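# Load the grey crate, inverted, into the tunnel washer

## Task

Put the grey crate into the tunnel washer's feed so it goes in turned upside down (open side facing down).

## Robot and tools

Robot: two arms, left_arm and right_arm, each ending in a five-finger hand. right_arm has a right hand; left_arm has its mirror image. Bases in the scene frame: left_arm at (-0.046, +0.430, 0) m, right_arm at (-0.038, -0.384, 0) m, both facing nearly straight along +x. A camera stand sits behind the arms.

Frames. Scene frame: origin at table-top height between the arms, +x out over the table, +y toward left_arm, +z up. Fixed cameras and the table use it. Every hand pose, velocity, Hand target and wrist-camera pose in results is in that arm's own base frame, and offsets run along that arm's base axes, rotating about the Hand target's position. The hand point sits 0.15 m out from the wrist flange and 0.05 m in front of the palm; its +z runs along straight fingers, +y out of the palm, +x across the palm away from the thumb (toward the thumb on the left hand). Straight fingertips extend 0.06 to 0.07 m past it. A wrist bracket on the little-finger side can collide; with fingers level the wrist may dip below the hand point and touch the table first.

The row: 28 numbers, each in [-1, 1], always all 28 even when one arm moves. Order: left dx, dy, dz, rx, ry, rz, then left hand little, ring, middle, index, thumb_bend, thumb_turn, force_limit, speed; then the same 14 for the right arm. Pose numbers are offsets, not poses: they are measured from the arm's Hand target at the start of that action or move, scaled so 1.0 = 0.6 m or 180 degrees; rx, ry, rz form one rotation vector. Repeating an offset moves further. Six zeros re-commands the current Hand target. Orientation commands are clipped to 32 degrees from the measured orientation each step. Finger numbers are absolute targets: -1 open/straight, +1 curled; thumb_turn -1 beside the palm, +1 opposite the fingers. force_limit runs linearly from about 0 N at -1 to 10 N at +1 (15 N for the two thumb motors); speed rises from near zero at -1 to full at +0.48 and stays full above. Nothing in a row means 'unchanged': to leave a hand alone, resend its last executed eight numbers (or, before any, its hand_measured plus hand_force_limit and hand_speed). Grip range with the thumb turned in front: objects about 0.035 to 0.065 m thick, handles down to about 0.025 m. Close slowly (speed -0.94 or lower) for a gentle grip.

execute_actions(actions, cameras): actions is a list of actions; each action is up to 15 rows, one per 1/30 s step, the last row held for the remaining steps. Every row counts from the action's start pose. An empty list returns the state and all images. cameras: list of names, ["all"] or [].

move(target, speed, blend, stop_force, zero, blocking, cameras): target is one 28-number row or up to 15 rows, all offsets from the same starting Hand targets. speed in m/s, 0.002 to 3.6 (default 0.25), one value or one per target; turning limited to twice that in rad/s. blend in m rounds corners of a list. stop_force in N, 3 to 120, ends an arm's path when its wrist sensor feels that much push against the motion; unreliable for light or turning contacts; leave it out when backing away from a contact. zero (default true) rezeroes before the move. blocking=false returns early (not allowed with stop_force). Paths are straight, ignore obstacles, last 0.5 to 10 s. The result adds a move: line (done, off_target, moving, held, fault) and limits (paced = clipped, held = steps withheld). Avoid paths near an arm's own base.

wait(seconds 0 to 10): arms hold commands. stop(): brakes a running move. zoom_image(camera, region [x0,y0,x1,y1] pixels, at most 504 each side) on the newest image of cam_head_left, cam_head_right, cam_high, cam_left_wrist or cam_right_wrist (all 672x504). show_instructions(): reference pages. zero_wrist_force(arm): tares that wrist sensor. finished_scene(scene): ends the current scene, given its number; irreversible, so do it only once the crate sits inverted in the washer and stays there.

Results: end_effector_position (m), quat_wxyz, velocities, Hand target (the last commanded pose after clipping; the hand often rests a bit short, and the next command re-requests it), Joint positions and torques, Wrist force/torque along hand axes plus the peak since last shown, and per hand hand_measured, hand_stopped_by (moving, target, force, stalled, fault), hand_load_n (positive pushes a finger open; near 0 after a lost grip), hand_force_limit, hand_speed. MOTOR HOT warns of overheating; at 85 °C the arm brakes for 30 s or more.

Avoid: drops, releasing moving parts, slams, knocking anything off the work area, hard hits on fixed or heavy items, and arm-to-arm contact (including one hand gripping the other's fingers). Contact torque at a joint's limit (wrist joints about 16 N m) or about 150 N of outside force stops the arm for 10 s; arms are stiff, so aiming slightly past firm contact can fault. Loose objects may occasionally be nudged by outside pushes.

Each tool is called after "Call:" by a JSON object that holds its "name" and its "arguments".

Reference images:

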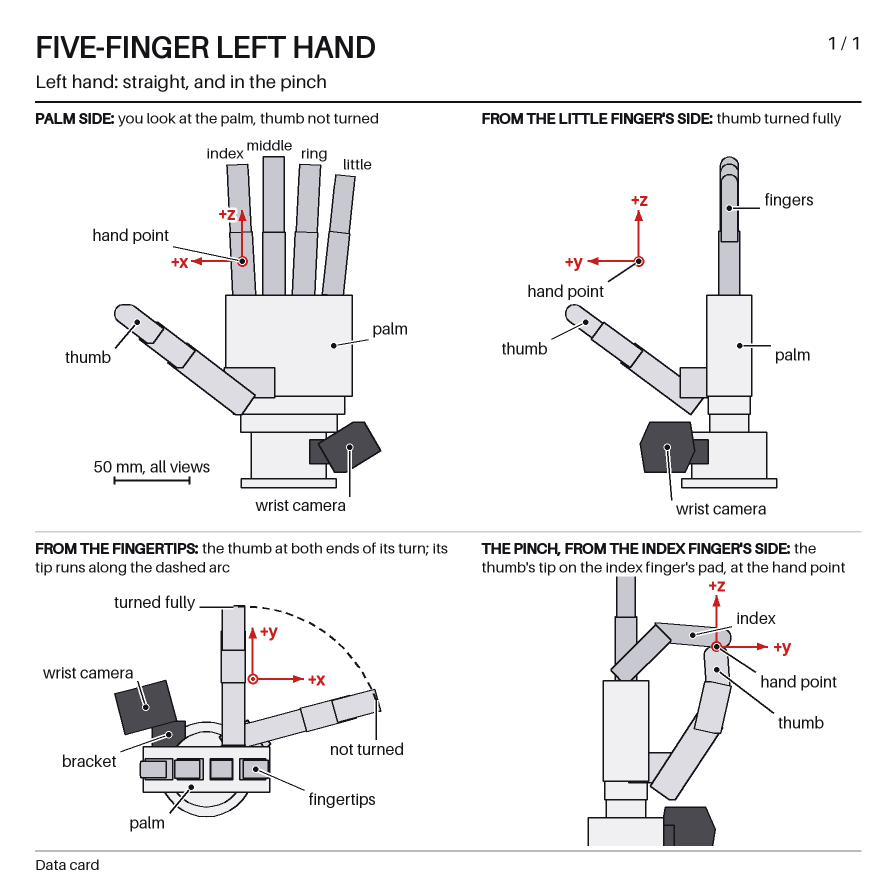

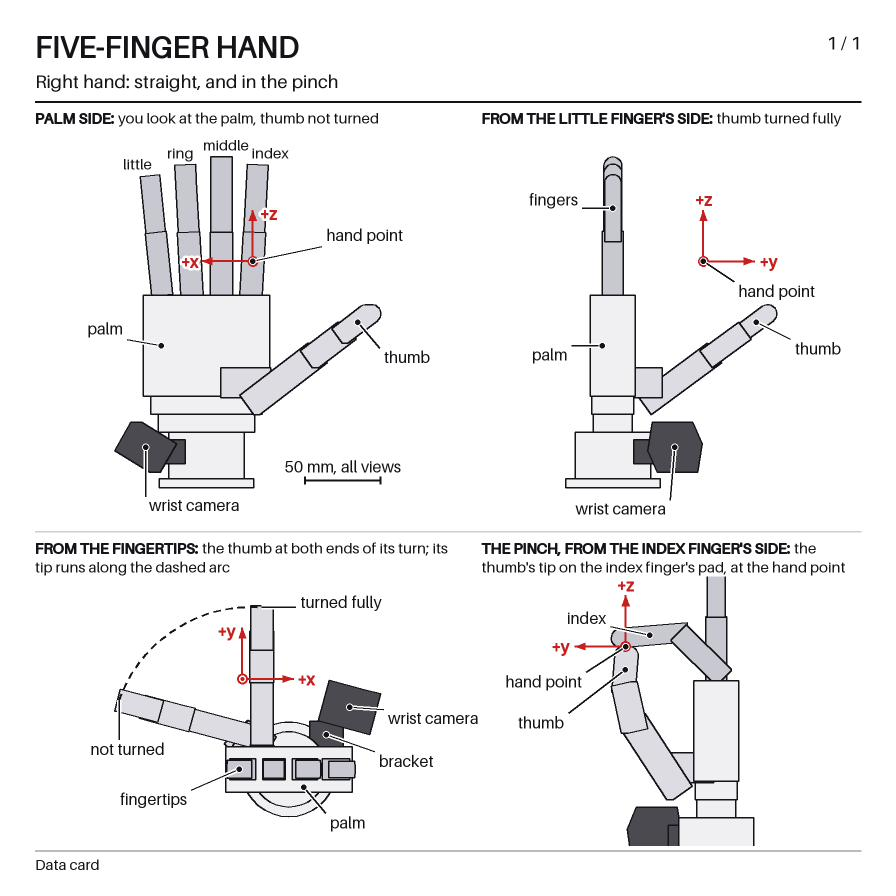

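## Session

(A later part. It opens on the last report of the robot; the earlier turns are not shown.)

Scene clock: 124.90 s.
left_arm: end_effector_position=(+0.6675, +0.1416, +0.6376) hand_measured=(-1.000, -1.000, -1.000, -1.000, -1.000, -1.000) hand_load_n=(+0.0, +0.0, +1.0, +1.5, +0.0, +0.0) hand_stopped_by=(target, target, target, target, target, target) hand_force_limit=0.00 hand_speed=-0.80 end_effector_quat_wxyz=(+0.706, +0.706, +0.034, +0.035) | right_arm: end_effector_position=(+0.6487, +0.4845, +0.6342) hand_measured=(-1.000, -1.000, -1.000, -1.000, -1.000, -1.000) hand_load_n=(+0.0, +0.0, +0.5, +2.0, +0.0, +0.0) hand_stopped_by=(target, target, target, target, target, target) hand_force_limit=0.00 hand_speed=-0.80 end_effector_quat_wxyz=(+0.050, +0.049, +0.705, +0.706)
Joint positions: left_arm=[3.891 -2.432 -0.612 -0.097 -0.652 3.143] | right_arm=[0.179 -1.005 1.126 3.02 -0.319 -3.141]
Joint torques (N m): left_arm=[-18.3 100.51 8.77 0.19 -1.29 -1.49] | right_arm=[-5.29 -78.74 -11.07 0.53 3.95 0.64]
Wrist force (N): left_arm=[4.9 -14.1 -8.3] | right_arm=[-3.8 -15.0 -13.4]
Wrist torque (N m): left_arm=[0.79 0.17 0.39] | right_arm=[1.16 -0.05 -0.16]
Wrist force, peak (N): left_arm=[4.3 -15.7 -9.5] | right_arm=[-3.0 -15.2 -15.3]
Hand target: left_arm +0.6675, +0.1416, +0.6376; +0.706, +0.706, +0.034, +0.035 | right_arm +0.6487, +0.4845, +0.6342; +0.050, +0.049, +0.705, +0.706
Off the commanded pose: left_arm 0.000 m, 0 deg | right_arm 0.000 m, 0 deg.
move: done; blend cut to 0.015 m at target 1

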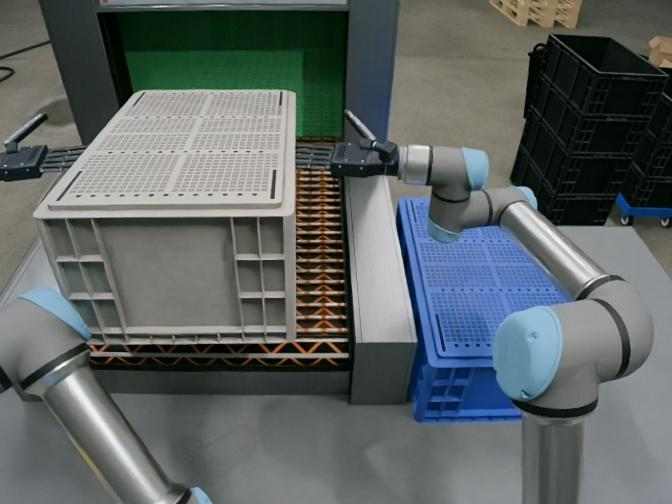

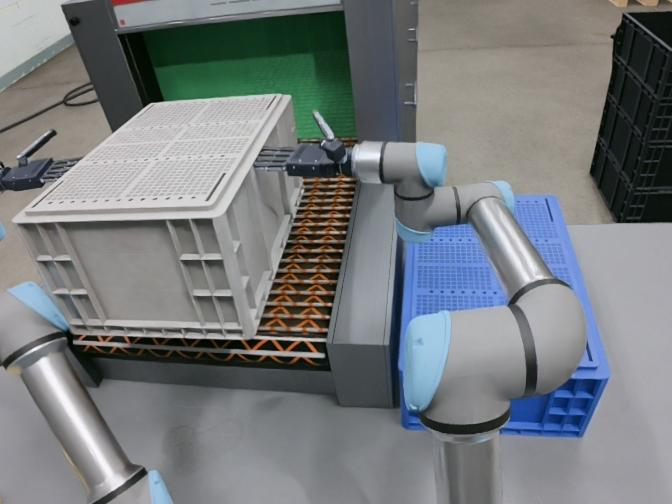

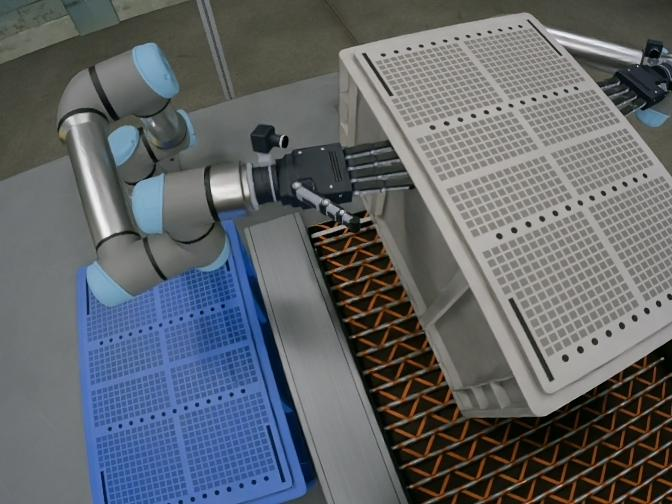

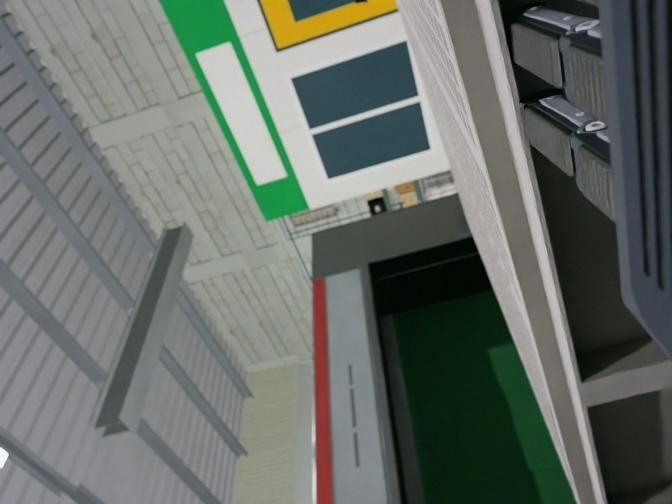

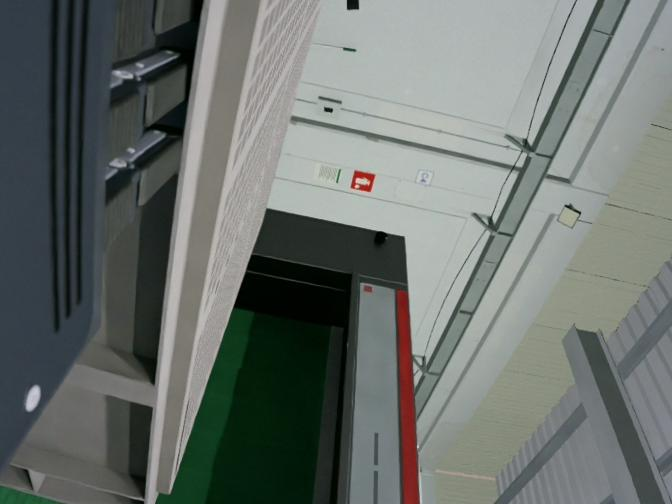

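Call:
{"name": "move", "arguments": {"target": [0.1,-0.0042,-0.09,0,0,0,-1,-1,-1,-1,-1,-1,0,-0.8, 0.1,0.0008,-0.09,0,0,0,-1,-1,-1,-1,-1,-1,0,-0.8], "speed": 0.06, "stop_force": 45, "cameras": ["all"]}}

Scene clock: 128.00 s.
left_arm: end_effector_position=(+0.7275, +0.1391, +0.5836) hand_measured=(-1.000, -1.000, -1.000, -1.000, -1.000, -1.000) hand_load_n=(+0.0, +0.0, +0.0, +2.0, +0.0, +0.0) hand_stopped_by=(target, target, target, target, target, target) hand_force_limit=0.00 hand_speed=-0.80 end_effector_quat_wxyz=(+0.706, +0.706, +0.034, +0.035) | right_arm: end_effector_position=(+0.7087, +0.4850, +0.5802) hand_measured=(-1.000, -1.000, -1.000, -1.000, -1.000, -1.000) hand_load_n=(+0.0, +0.0, +0.0, +2.0, -0.5, +0.0) hand_stopped_by=(target, target, target, target, target, target) hand_force_limit=0.00 hand_speed=-0.80 end_effector_quat_wxyz=(+0.050, +0.049, +0.705, +0.706)
Joint positions: left_arm=[3.834 -2.661 -0.315 -0.165 -0.596 3.143] | right_arm=[0.164 -0.832 0.977 2.995 -0.304 -3.141]
Joint torques (N m): left_arm=[4.48 106.81 9.35 0.29 0.77 2.01] | right_arm=[17.79 -85.28 -10.65 -1.83 -2.6 -1.74]
Wrist force (N): left_arm=[2.1 -13.9 -4.5] | right_arm=[0.2 -13.2 -8.0]
Wrist torque (N m): left_arm=[0.51 0.37 0.25] | right_arm=[0.86 -0.12 0.17]
Wrist force, peak (N): left_arm=[3.9 -16.6 -7.1] | right_arm=[-2.3 -14.9 -16.2]
Hand target: left_arm +0.7275, +0.1391, +0.5836; +0.706, +0.706, +0.034, +0.035 | right_arm +0.7087, +0.4850, +0.5802; +0.050, +0.049, +0.705, +0.706
Off the commanded pose: left_arm 0.000 m, 0 deg | right_arm 0.000 m, 0 deg.
move: done

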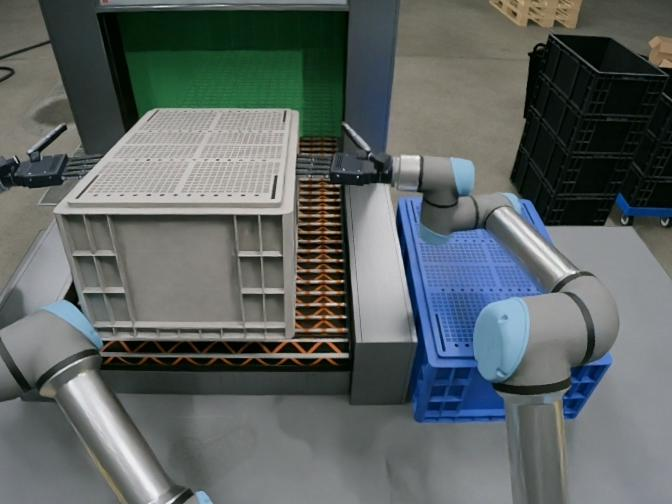

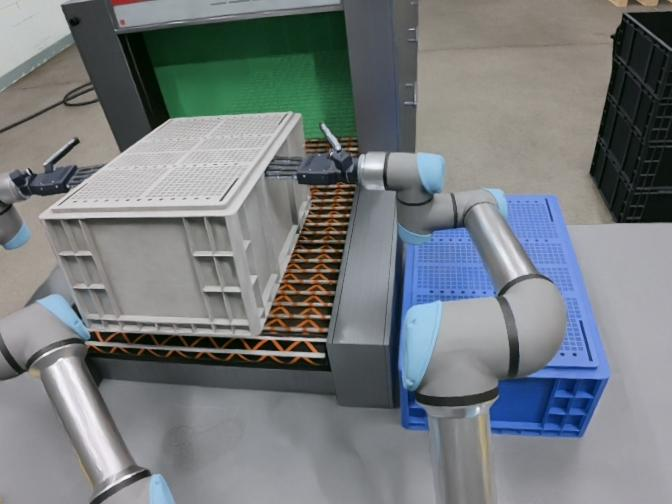

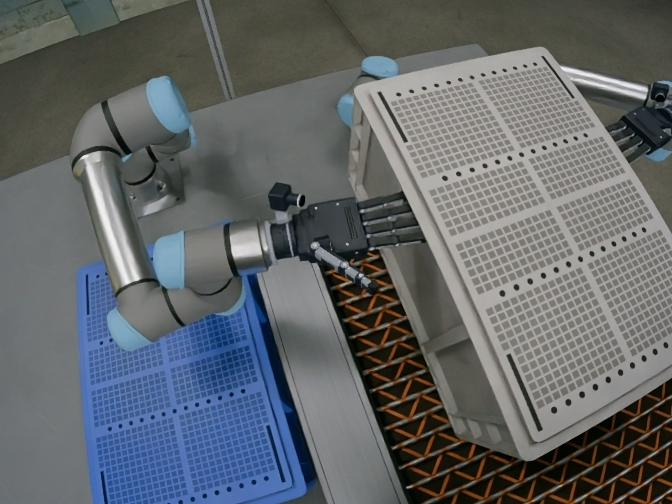

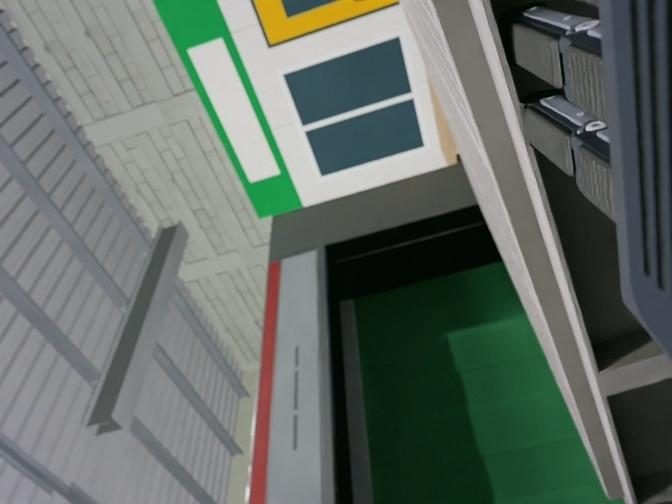

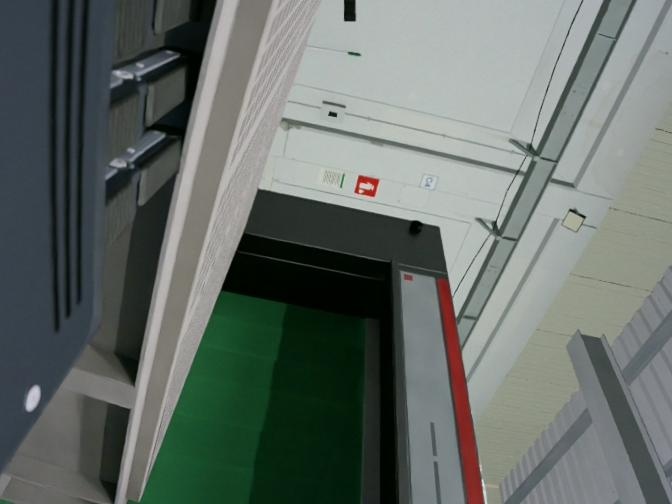

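Call:
{"name": "move", "arguments": {"target": [0,0,-0.18,0,0,0,-1,-1,-1,-1,-1,-1,0,-0.8, 0,0,-0.18,0,0,0,-1,-1,-1,-1,-1,-1,0,-0.8], "speed": 0.03, "stop_force": 8, "cameras": ["all"]}}

Scene clock: 131.07 s.
left_arm: end_effector_position=(+0.7275, +0.1390, +0.5318) hand_measured=(-1.000, -1.000, -1.000, -1.000, -1.000, -1.000) hand_load_n=(+0.0, +1.0, +0.0, +0.0, +0.0, +0.0) hand_stopped_by=(target, target, target, target, target, target) hand_force_limit=0.00 hand_speed=-0.80 end_effector_quat_wxyz=(+0.706, +0.706, +0.034, +0.035) | right_arm: end_effector_position=(+0.7087, +0.4850, +0.5340) hand_measured=(-1.000, -1.000, -1.000, -1.000, -1.000, -1.000) hand_load_n=(+0.5, +0.0, +0.0, +0.0, +0.0, +0.0) hand_stopped_by=(target, target, target, target, target, target) hand_force_limit=0.00 hand_speed=-0.80 end_effector_quat_wxyz=(+0.050, +0.049, +0.705, +0.706)
Joint positions: left_arm=[3.834 -2.634 -0.499 -0.007 -0.596 3.143] | right_arm=[0.164 -0.807 1.053 2.894 -0.304 -3.141]
Joint torques (N m): left_arm=[-7.01 40.1 17.88 -3.25 -1.81 0.67] | right_arm=[-5.34 -78.7 -33.24 -3.54 0.3 -1.32]
Wrist force (N): left_arm=[0.8 -13.9 1.8] | right_arm=[-2.6 -4.5 -0.6]
Wrist torque (N m): left_arm=[0.09 0.27 0.68] | right_arm=[-0.07 -0.44 -0.25]
Wrist force, peak (N): left_arm=[0.3 -14.9 0.6] | right_arm=[-0.4 -17.5 -0.4]
Hand target: left_arm +0.7275, +0.1391, +0.5317; +0.706, +0.706, +0.034, +0.035 (not the last commanded pose) | right_arm +0.7087, +0.4851, +0.5340; +0.050, +0.049, +0.705, +0.706 (not the last commanded pose)
Off the commanded pose: left_arm 0.056 m, 0 deg | right_arm 0.062 m, 0 deg.
move: contact (left_arm, right_arm)

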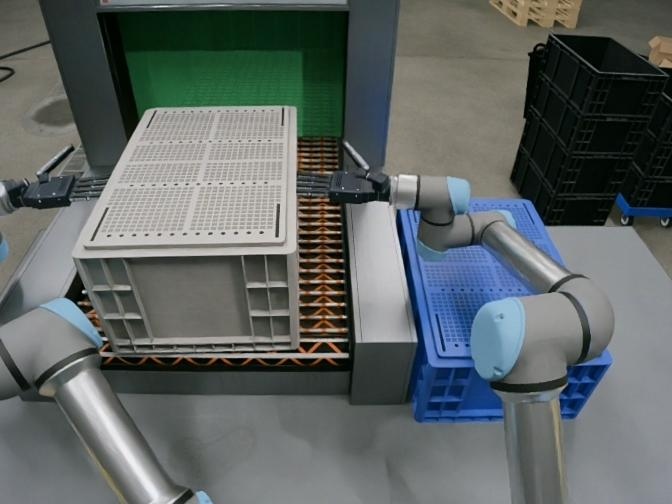

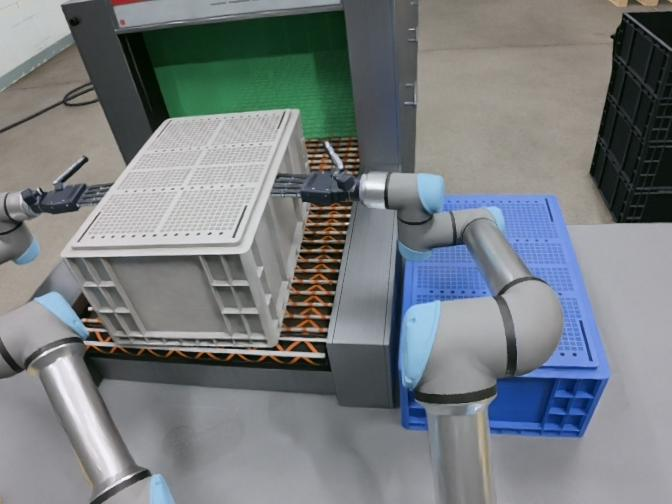

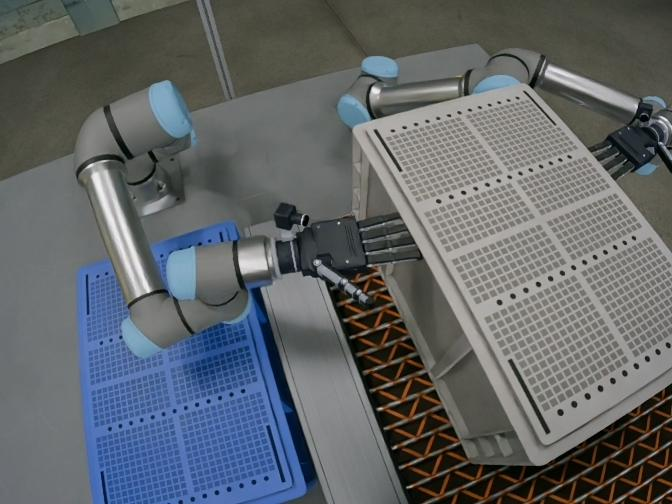

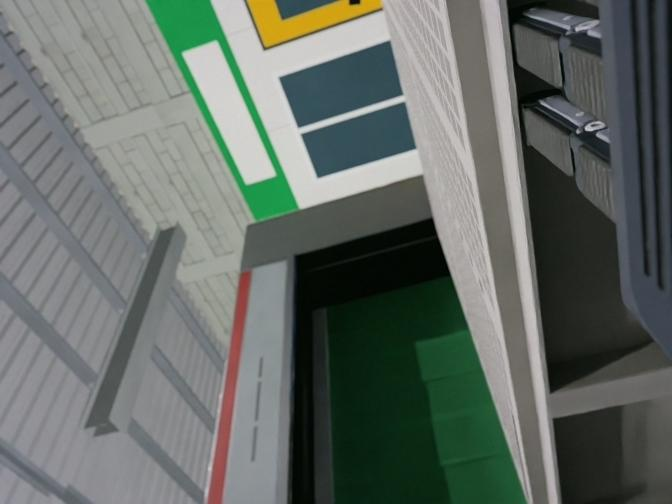

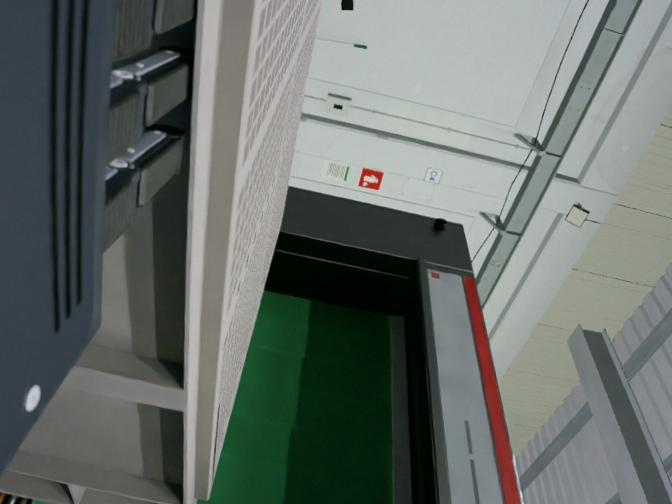

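Call:
{"name": "move", "arguments": {"target": [0,0,-0.033,0,0,0,-1,-1,-1,-1,-1,-1,0,-0.8, 0,0,-0.033,0,0,0,-1,-1,-1,-1,-1,-1,0,-0.8], "speed": 0.02, "cameras": ["all"]}}

Scene clock: 132.57 s.
left_arm: end_effector_position=(+0.7276, +0.1391, +0.5117) hand_measured=(-1.000, -1.000, -1.000, -1.000, -1.000, -1.000) hand_load_n=(-1.0, +0.0, +0.0, +0.0, +0.0, +0.0) hand_stopped_by=(target, target, target, target, target, target) hand_force_limit=0.00 hand_speed=-0.80 end_effector_quat_wxyz=(+0.706, +0.706, +0.034, +0.035) end_effector_velocity=(+0.000, +0.000, +0.001) end_effector_angular_velocity=(-0.002, +0.002, +0.000) | right_arm: end_effector_position=(+0.7087, +0.4851, +0.5140) hand_measured=(-1.000, -1.000, -1.000, -1.000, -1.000, -1.000) hand_load_n=(-1.5, +0.0, +0.0, +0.0, +0.0, +0.0) hand_stopped_by=(target, target, target, target, target, target) hand_force_limit=0.00 hand_speed=-0.80 end_effector_quat_wxyz=(+0.050, +0.049, +0.705, +0.706)
Joint positions: left_arm=[3.834 -2.636 -0.547 0.042 -0.596 3.143] | right_arm=[0.164 -0.793 1.081 2.852 -0.304 -3.141]
Joint velocities: left_arm=[0 0 0.002 -0.005 0 0] | right_arm=[within noise]
Joint torques (N m): left_arm=[-6.65 44.95 27.5 -1.5 -2.45 -0.66] | right_arm=[-0.67 -35.96 -26.66 1.19 1 1.02]
Wrist force (N): left_arm=[5.4 2.4 2.5] | right_arm=[-4.1 -0.2 -0.9]
Wrist torque (N m): left_arm=[-0.40 0.54 0.14] | right_arm=[-0.27 -0.47 -0.01]
Wrist force, peak (N): left_arm=[1.2 -14.0 1.8] | right_arm=[-2.7 -5.0 1.1]
Hand target: left_arm +0.7275, +0.1391, +0.5119; +0.706, +0.706, +0.034, +0.035 | right_arm +0.7087, +0.4851, +0.5142; +0.050, +0.049, +0.705, +0.706
Off the commanded pose: left_arm 0.000 m, 0 deg | right_arm 0.000 m, 0 deg.
move: done

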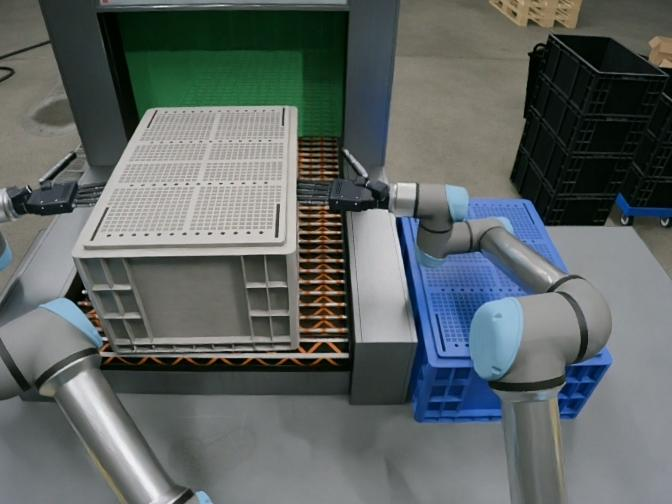

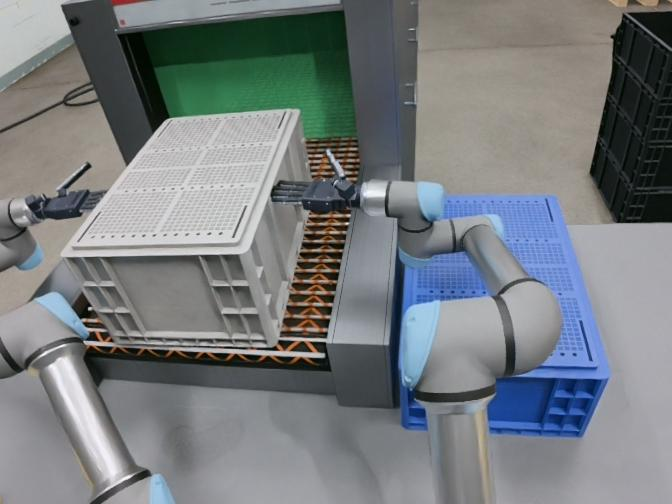

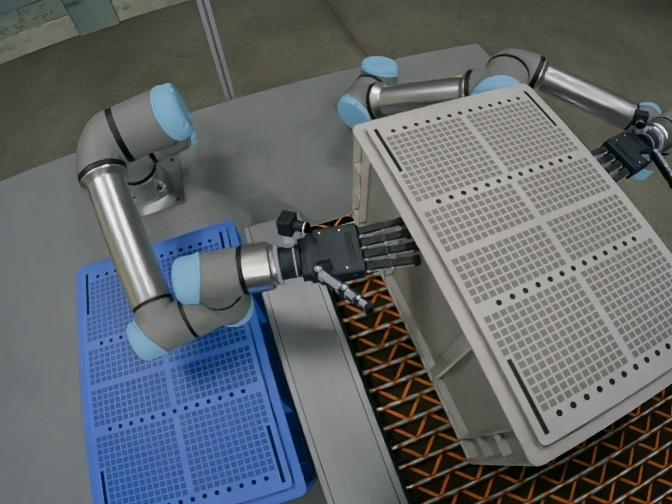

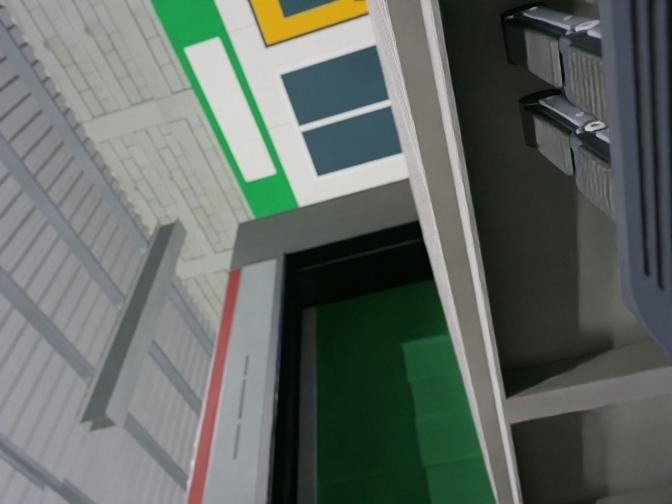

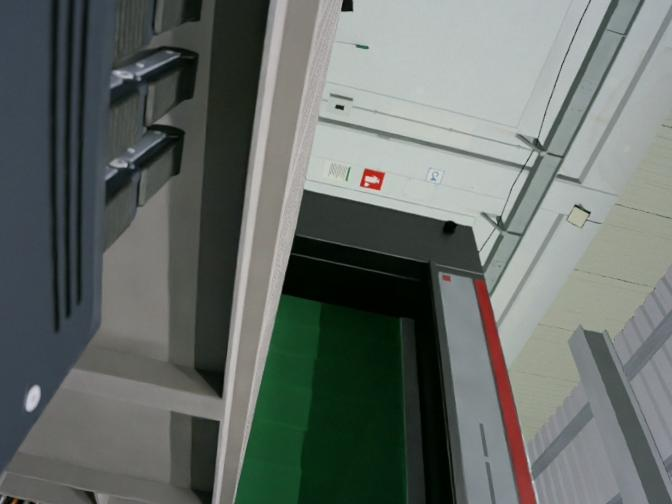

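Call:
{"name": "wait", "arguments": {"seconds": 2, "cameras": ["cam_head_left","cam_high"]}}

Scene clock: 134.70 s.
left_arm: end_effector_position=(+0.7275, +0.1391, +0.5119) hand_measured=(-1.000, -1.000, -1.000, -1.000, -1.000, -1.000) hand_load_n=(-1.0, +0.0, +0.0, +0.0, +0.0, +0.0) hand_stopped_by=(target, target, target, target, target, target) hand_force_limit=0.00 hand_speed=-0.80 end_effector_quat_wxyz=(+0.706, +0.706, +0.034, +0.035) | right_arm: end_effector_position=(+0.7087, +0.4850, +0.5142) hand_measured=(-1.000, -1.000, -1.000, -1.000, -1.000, -1.000) hand_load_n=(-1.5, +0.0, +0.0, +0.0, +0.0, +0.0) hand_stopped_by=(target, target, target, target, target, target) hand_force_limit=0.00 hand_speed=-0.80 end_effector_quat_wxyz=(+0.050, +0.049, +0.705, +0.706)
Joint positions: left_arm=[3.834 -2.636 -0.547 0.042 -0.596 3.143] | right_arm=[0.164 -0.793 1.08 2.853 -0.304 -3.141]
Joint torques (N m): left_arm=[-1.27 92.44 31.21 -1.08 0.05 1.77] | right_arm=[5.73 -74.14 -32.29 1.19 0.83 0.9]
Wrist force (N): left_arm=[4.4 1.8 2.3] | right_arm=[-4.2 -0.1 -1.3]
Wrist torque (N m): left_arm=[-0.40 0.65 0.12] | right_arm=[-0.21 -0.46 -0.02]
Wrist force, peak (N): left_arm=[5.8 2.4 2.6] | right_arm=[-4.5 -0.2 -1.3]
Hand target: left_arm +0.7275, +0.1391, +0.5119; +0.706, +0.706, +0.034, +0.035 | right_arm +0.7087, +0.4851, +0.5142; +0.050, +0.049, +0.705, +0.706
Off the commanded pose: left_arm 0.000 m, 0 deg | right_arm 0.000 m, 0 deg.
wait: 2.00 s; at rest by 0.03 s
Images, in order (width x height): cam_head_left 672x504, cam_high 672x504.

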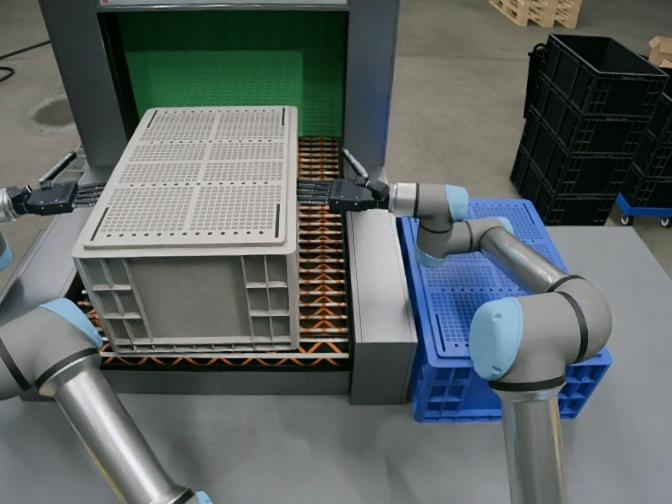

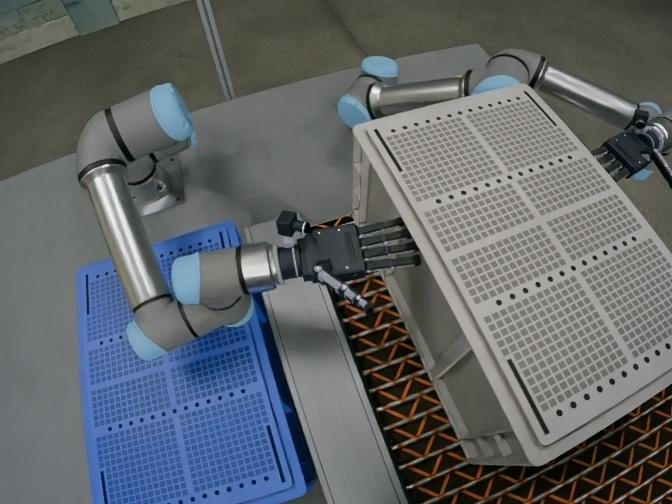

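Call:
{"name": "move", "arguments": {"target": [[0.004,0.1,0,0,0,0,-1,-1,-1,-1,-1,-1,0,-0.8, 0.001,-0.1,0,0,0,0,-1,-1,-1,-1,-1,-1,0,-0.8],[-0.517,0.19,-0.02,0,0,0,-1,-1,-1,-1,-1,-1,0,-0.8, -0.523,-0.163,-0.024,0,0,0,-1,-1,-1,-1,-1,-1,0,-0.8],[-0.452,0.154,-0.087,0.1164,0.4893,0.096,-1,-1,-1,-1,-1,-1,0,-0.8, -0.456,-0.129,-0.09,-0.0961,0.494,-0.0955,-1,-1,-1,-1,-1,-1,0,-0.8]], "speed": [0.1,0.25,0.25], "blend": 0.02, "cameras": ["all"]}}

Scene clock: 143.57 s.
left_arm: end_effector_position=(+0.4564, +0.2315, +0.4596) hand_measured=(-1.000, -1.000, -1.000, -1.000, -1.000, -1.000) hand_load_n=(+0.0, +0.0, +0.0, +0.0, +0.0, +0.0) hand_stopped_by=(target, target, target, target, target, target) hand_force_limit=0.00 hand_speed=-0.80 end_effector_quat_wxyz=(+0.346, +0.625, +0.599, -0.361) | right_arm: end_effector_position=(+0.4351, +0.4077, +0.4602) hand_measured=(-1.000, -1.000, -1.000, -1.000, -1.000, -1.000) hand_load_n=(+0.0, +0.0, +0.0, +0.0, +0.0, +0.0) hand_stopped_by=(target, target, target, target, target, target) hand_force_limit=0.00 hand_speed=-0.80 end_effector_quat_wxyz=(-0.354, +0.612, +0.612, +0.353)
Joint positions: left_arm=[4.189 -2.176 -0.926 0.536 -1.159 1.316] | right_arm=[0.186 -1.761 1.756 4.409 -0.552 -2.782]
Joint torques (N m): left_arm=[3.12 71.27 14.29 0.18 1.64 -1.4] | right_arm=[-11.29 -29.46 -16.21 -1.51 4.61 1.05]
Wrist force (N): left_arm=[-1.9 0.0 0.3] | right_arm=[-0.6 -1.6 0.0]
Wrist torque (N m): left_arm=[0.07 0.16 -0.05] | right_arm=[-0.23 0.06 -0.14]
Wrist force, peak (N): left_arm=[7.1 1.0 8.5] | right_arm=[-6.5 -0.6 0.9]
Hand target: left_arm +0.4563, +0.2315, +0.4597; +0.346, +0.625, +0.599, -0.361 | right_arm +0.4351, +0.4077, +0.4602; -0.354, +0.612, +0.612, +0.353
Off the commanded pose: left_arm 0.000 m, 0 deg | right_arm 0.000 m, 0 deg.
move: done

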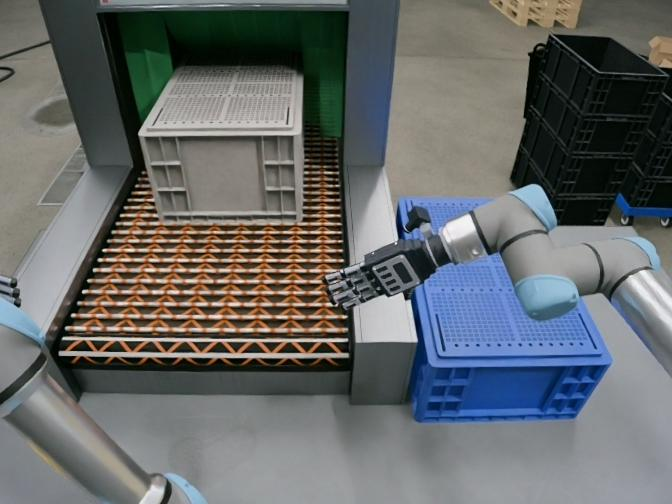

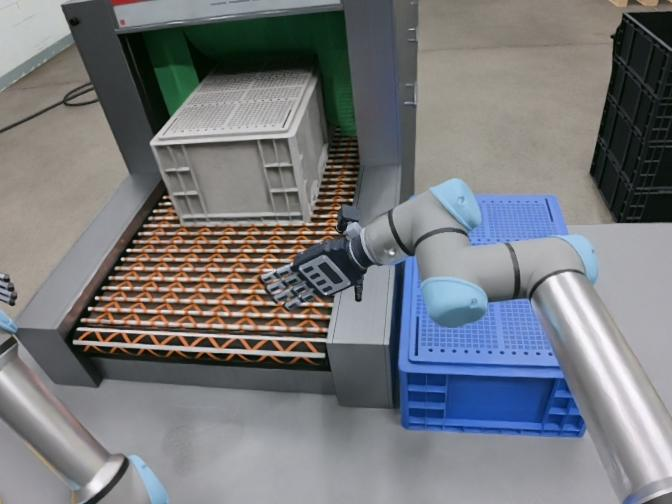

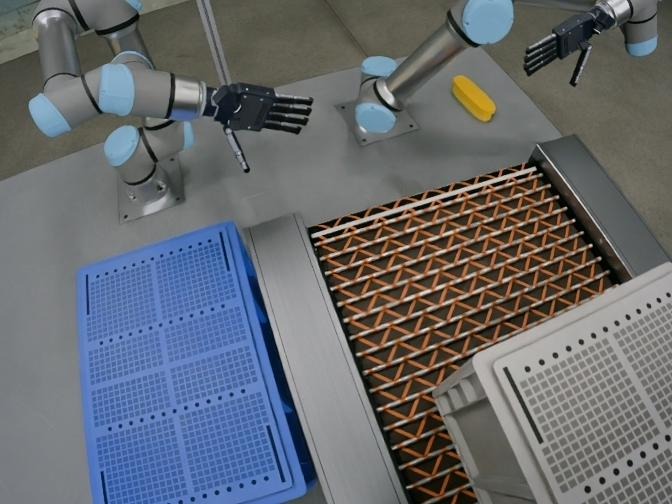

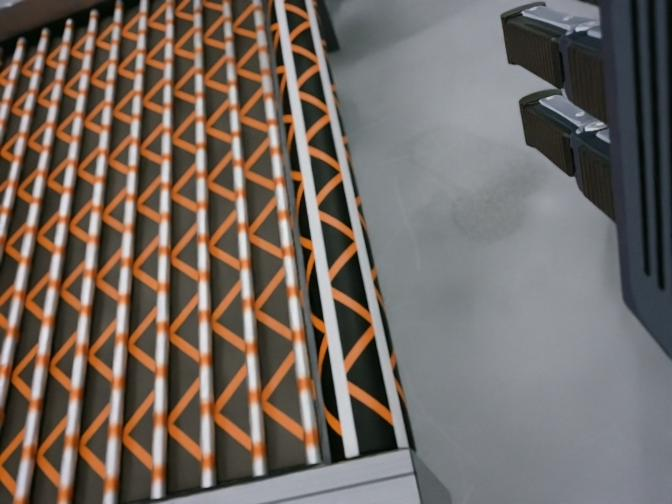

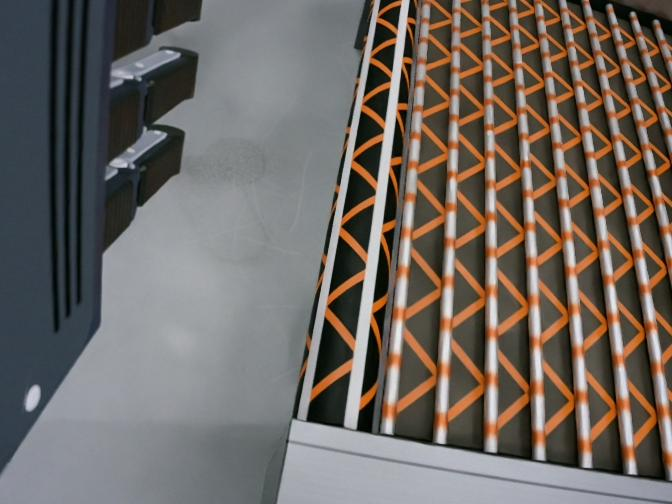

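Call:
{"name": "wait", "arguments": {"seconds": 3, "cameras": ["cam_head_left","cam_high"]}}

Scene clock: 147.87 s.
left_arm: end_effector_position=(+0.4563, +0.2315, +0.4597) hand_measured=(-1.000, -1.000, -1.000, -1.000, -1.000, -1.000) hand_load_n=(+0.0, +0.0, +0.0, +0.0, +0.0, +0.0) hand_stopped_by=(target, target, target, target, target, target) hand_force_limit=0.00 hand_speed=-0.80 end_effector_quat_wxyz=(+0.346, +0.625, +0.599, -0.361) | right_arm: end_effector_position=(+0.4351, +0.4077, +0.4602) hand_measured=(-1.000, -1.000, -1.000, -1.000, -1.000, -1.000) hand_load_n=(+0.0, +0.0, +0.0, +0.0, +0.0, +0.0) hand_stopped_by=(target, target, target, target, target, target) hand_force_limit=0.00 hand_speed=-0.80 end_effector_quat_wxyz=(-0.354, +0.612, +0.612, +0.353)
Joint positions: left_arm=[4.19 -2.176 -0.926 0.536 -1.159 1.316] | right_arm=[0.186 -1.761 1.756 4.41 -0.552 -2.782]
Joint torques (N m): left_arm=[7.29 72.03 27.19 -0.27 1.83 0.67] | right_arm=[-11.09 -30.49 -33.81 0.19 4.46 0.89]
Wrist force (N): left_arm=[-2.0 0.1 0.3] | right_arm=[-0.5 -1.5 0.1]
Wrist torque (N m): left_arm=[0.08 0.16 -0.05] | right_arm=[-0.21 0.04 -0.13]
Wrist force, peak (N): left_arm=[-2.3 0.0 0.2] | right_arm=[-0.4 -1.8 0.1]
Hand target: left_arm +0.4563, +0.2315, +0.4597; +0.346, +0.625, +0.599, -0.361 | right_arm +0.4351, +0.4077, +0.4602; -0.354, +0.612, +0.612, +0.353
Off the commanded pose: left_arm 0.000 m, 0 deg | right_arm 0.000 m, 0 deg.
wait: 3.00 s; at rest from the start
Images, in order (width x height): cam_head_left 672x504, cam_high 672x504.

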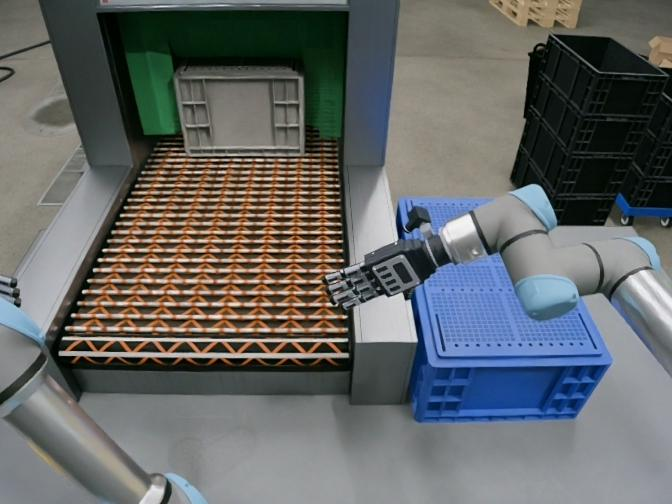

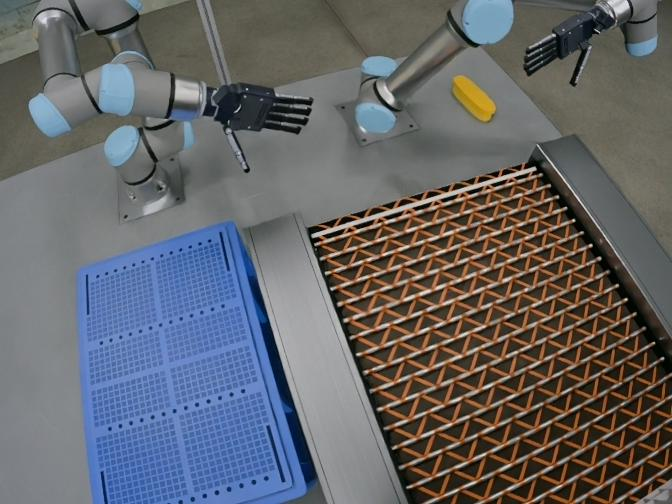

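Call:
{"name": "wait", "arguments": {"seconds": 2, "cameras": ["cam_head_left"]}}

Scene clock: 151.53 s.
left_arm: end_effector_position=(+0.4563, +0.2315, +0.4597) hand_measured=(-1.000, -1.000, -1.000, -1.000, -1.000, -1.000) hand_load_n=(+0.0, +0.0, +0.0, +0.0, +0.0, +0.0) hand_stopped_by=(target, target, target, target, target, target) hand_force_limit=0.00 hand_speed=-0.80 end_effector_quat_wxyz=(+0.346, +0.625, +0.599, -0.361) | right_arm: end_effector_position=(+0.4351, +0.4077, +0.4602) hand_measured=(-1.000, -1.000, -1.000, -1.000, -1.000, -1.000) hand_load_n=(+0.0, +0.0, +0.0, +0.0, +0.0, +0.0) hand_stopped_by=(target, target, target, target, target, target) hand_force_limit=0.00 hand_speed=-0.80 end_effector_quat_wxyz=(-0.354, +0.612, +0.612, +0.353)
Joint positions: left_arm=[4.19 -2.176 -0.926 0.536 -1.159 1.316] | right_arm=[0.186 -1.761 1.756 4.41 -0.552 -2.782]
Joint torques (N m): left_arm=[6.59 70.67 25.7 -0.59 1.64 1.73] | right_arm=[-11.72 -30.72 -34.07 0.39 4.18 0.9]
Wrist force (N): left_arm=[-2.0 0.2 0.2] | right_arm=[-0.6 -1.6 0.0]
Wrist torque (N m): left_arm=[0.10 0.16 -0.06] | right_arm=[-0.23 0.07 -0.14]
Wrist force, peak (N): left_arm=[-2.2 0.1 0.5] | right_arm=[-0.6 -1.9 0.1]
Hand target: left_arm +0.4563, +0.2315, +0.4597; +0.346, +0.625, +0.599, -0.361 | right_arm +0.4351, +0.4077, +0.4602; -0.354, +0.612, +0.612, +0.353
Off the commanded pose: left_arm 0.000 m, 0 deg | right_arm 0.000 m, 0 deg.
wait: 2.00 s; at rest from the start
Images, in order (width x height): cam_head_left 672x504.

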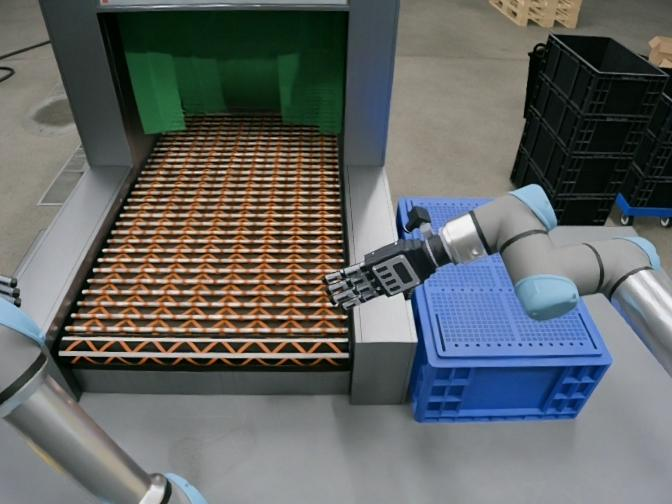

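Call:
{"name": "finished_scene", "arguments": {"scene": 1}}

The scene is finished: the task was done.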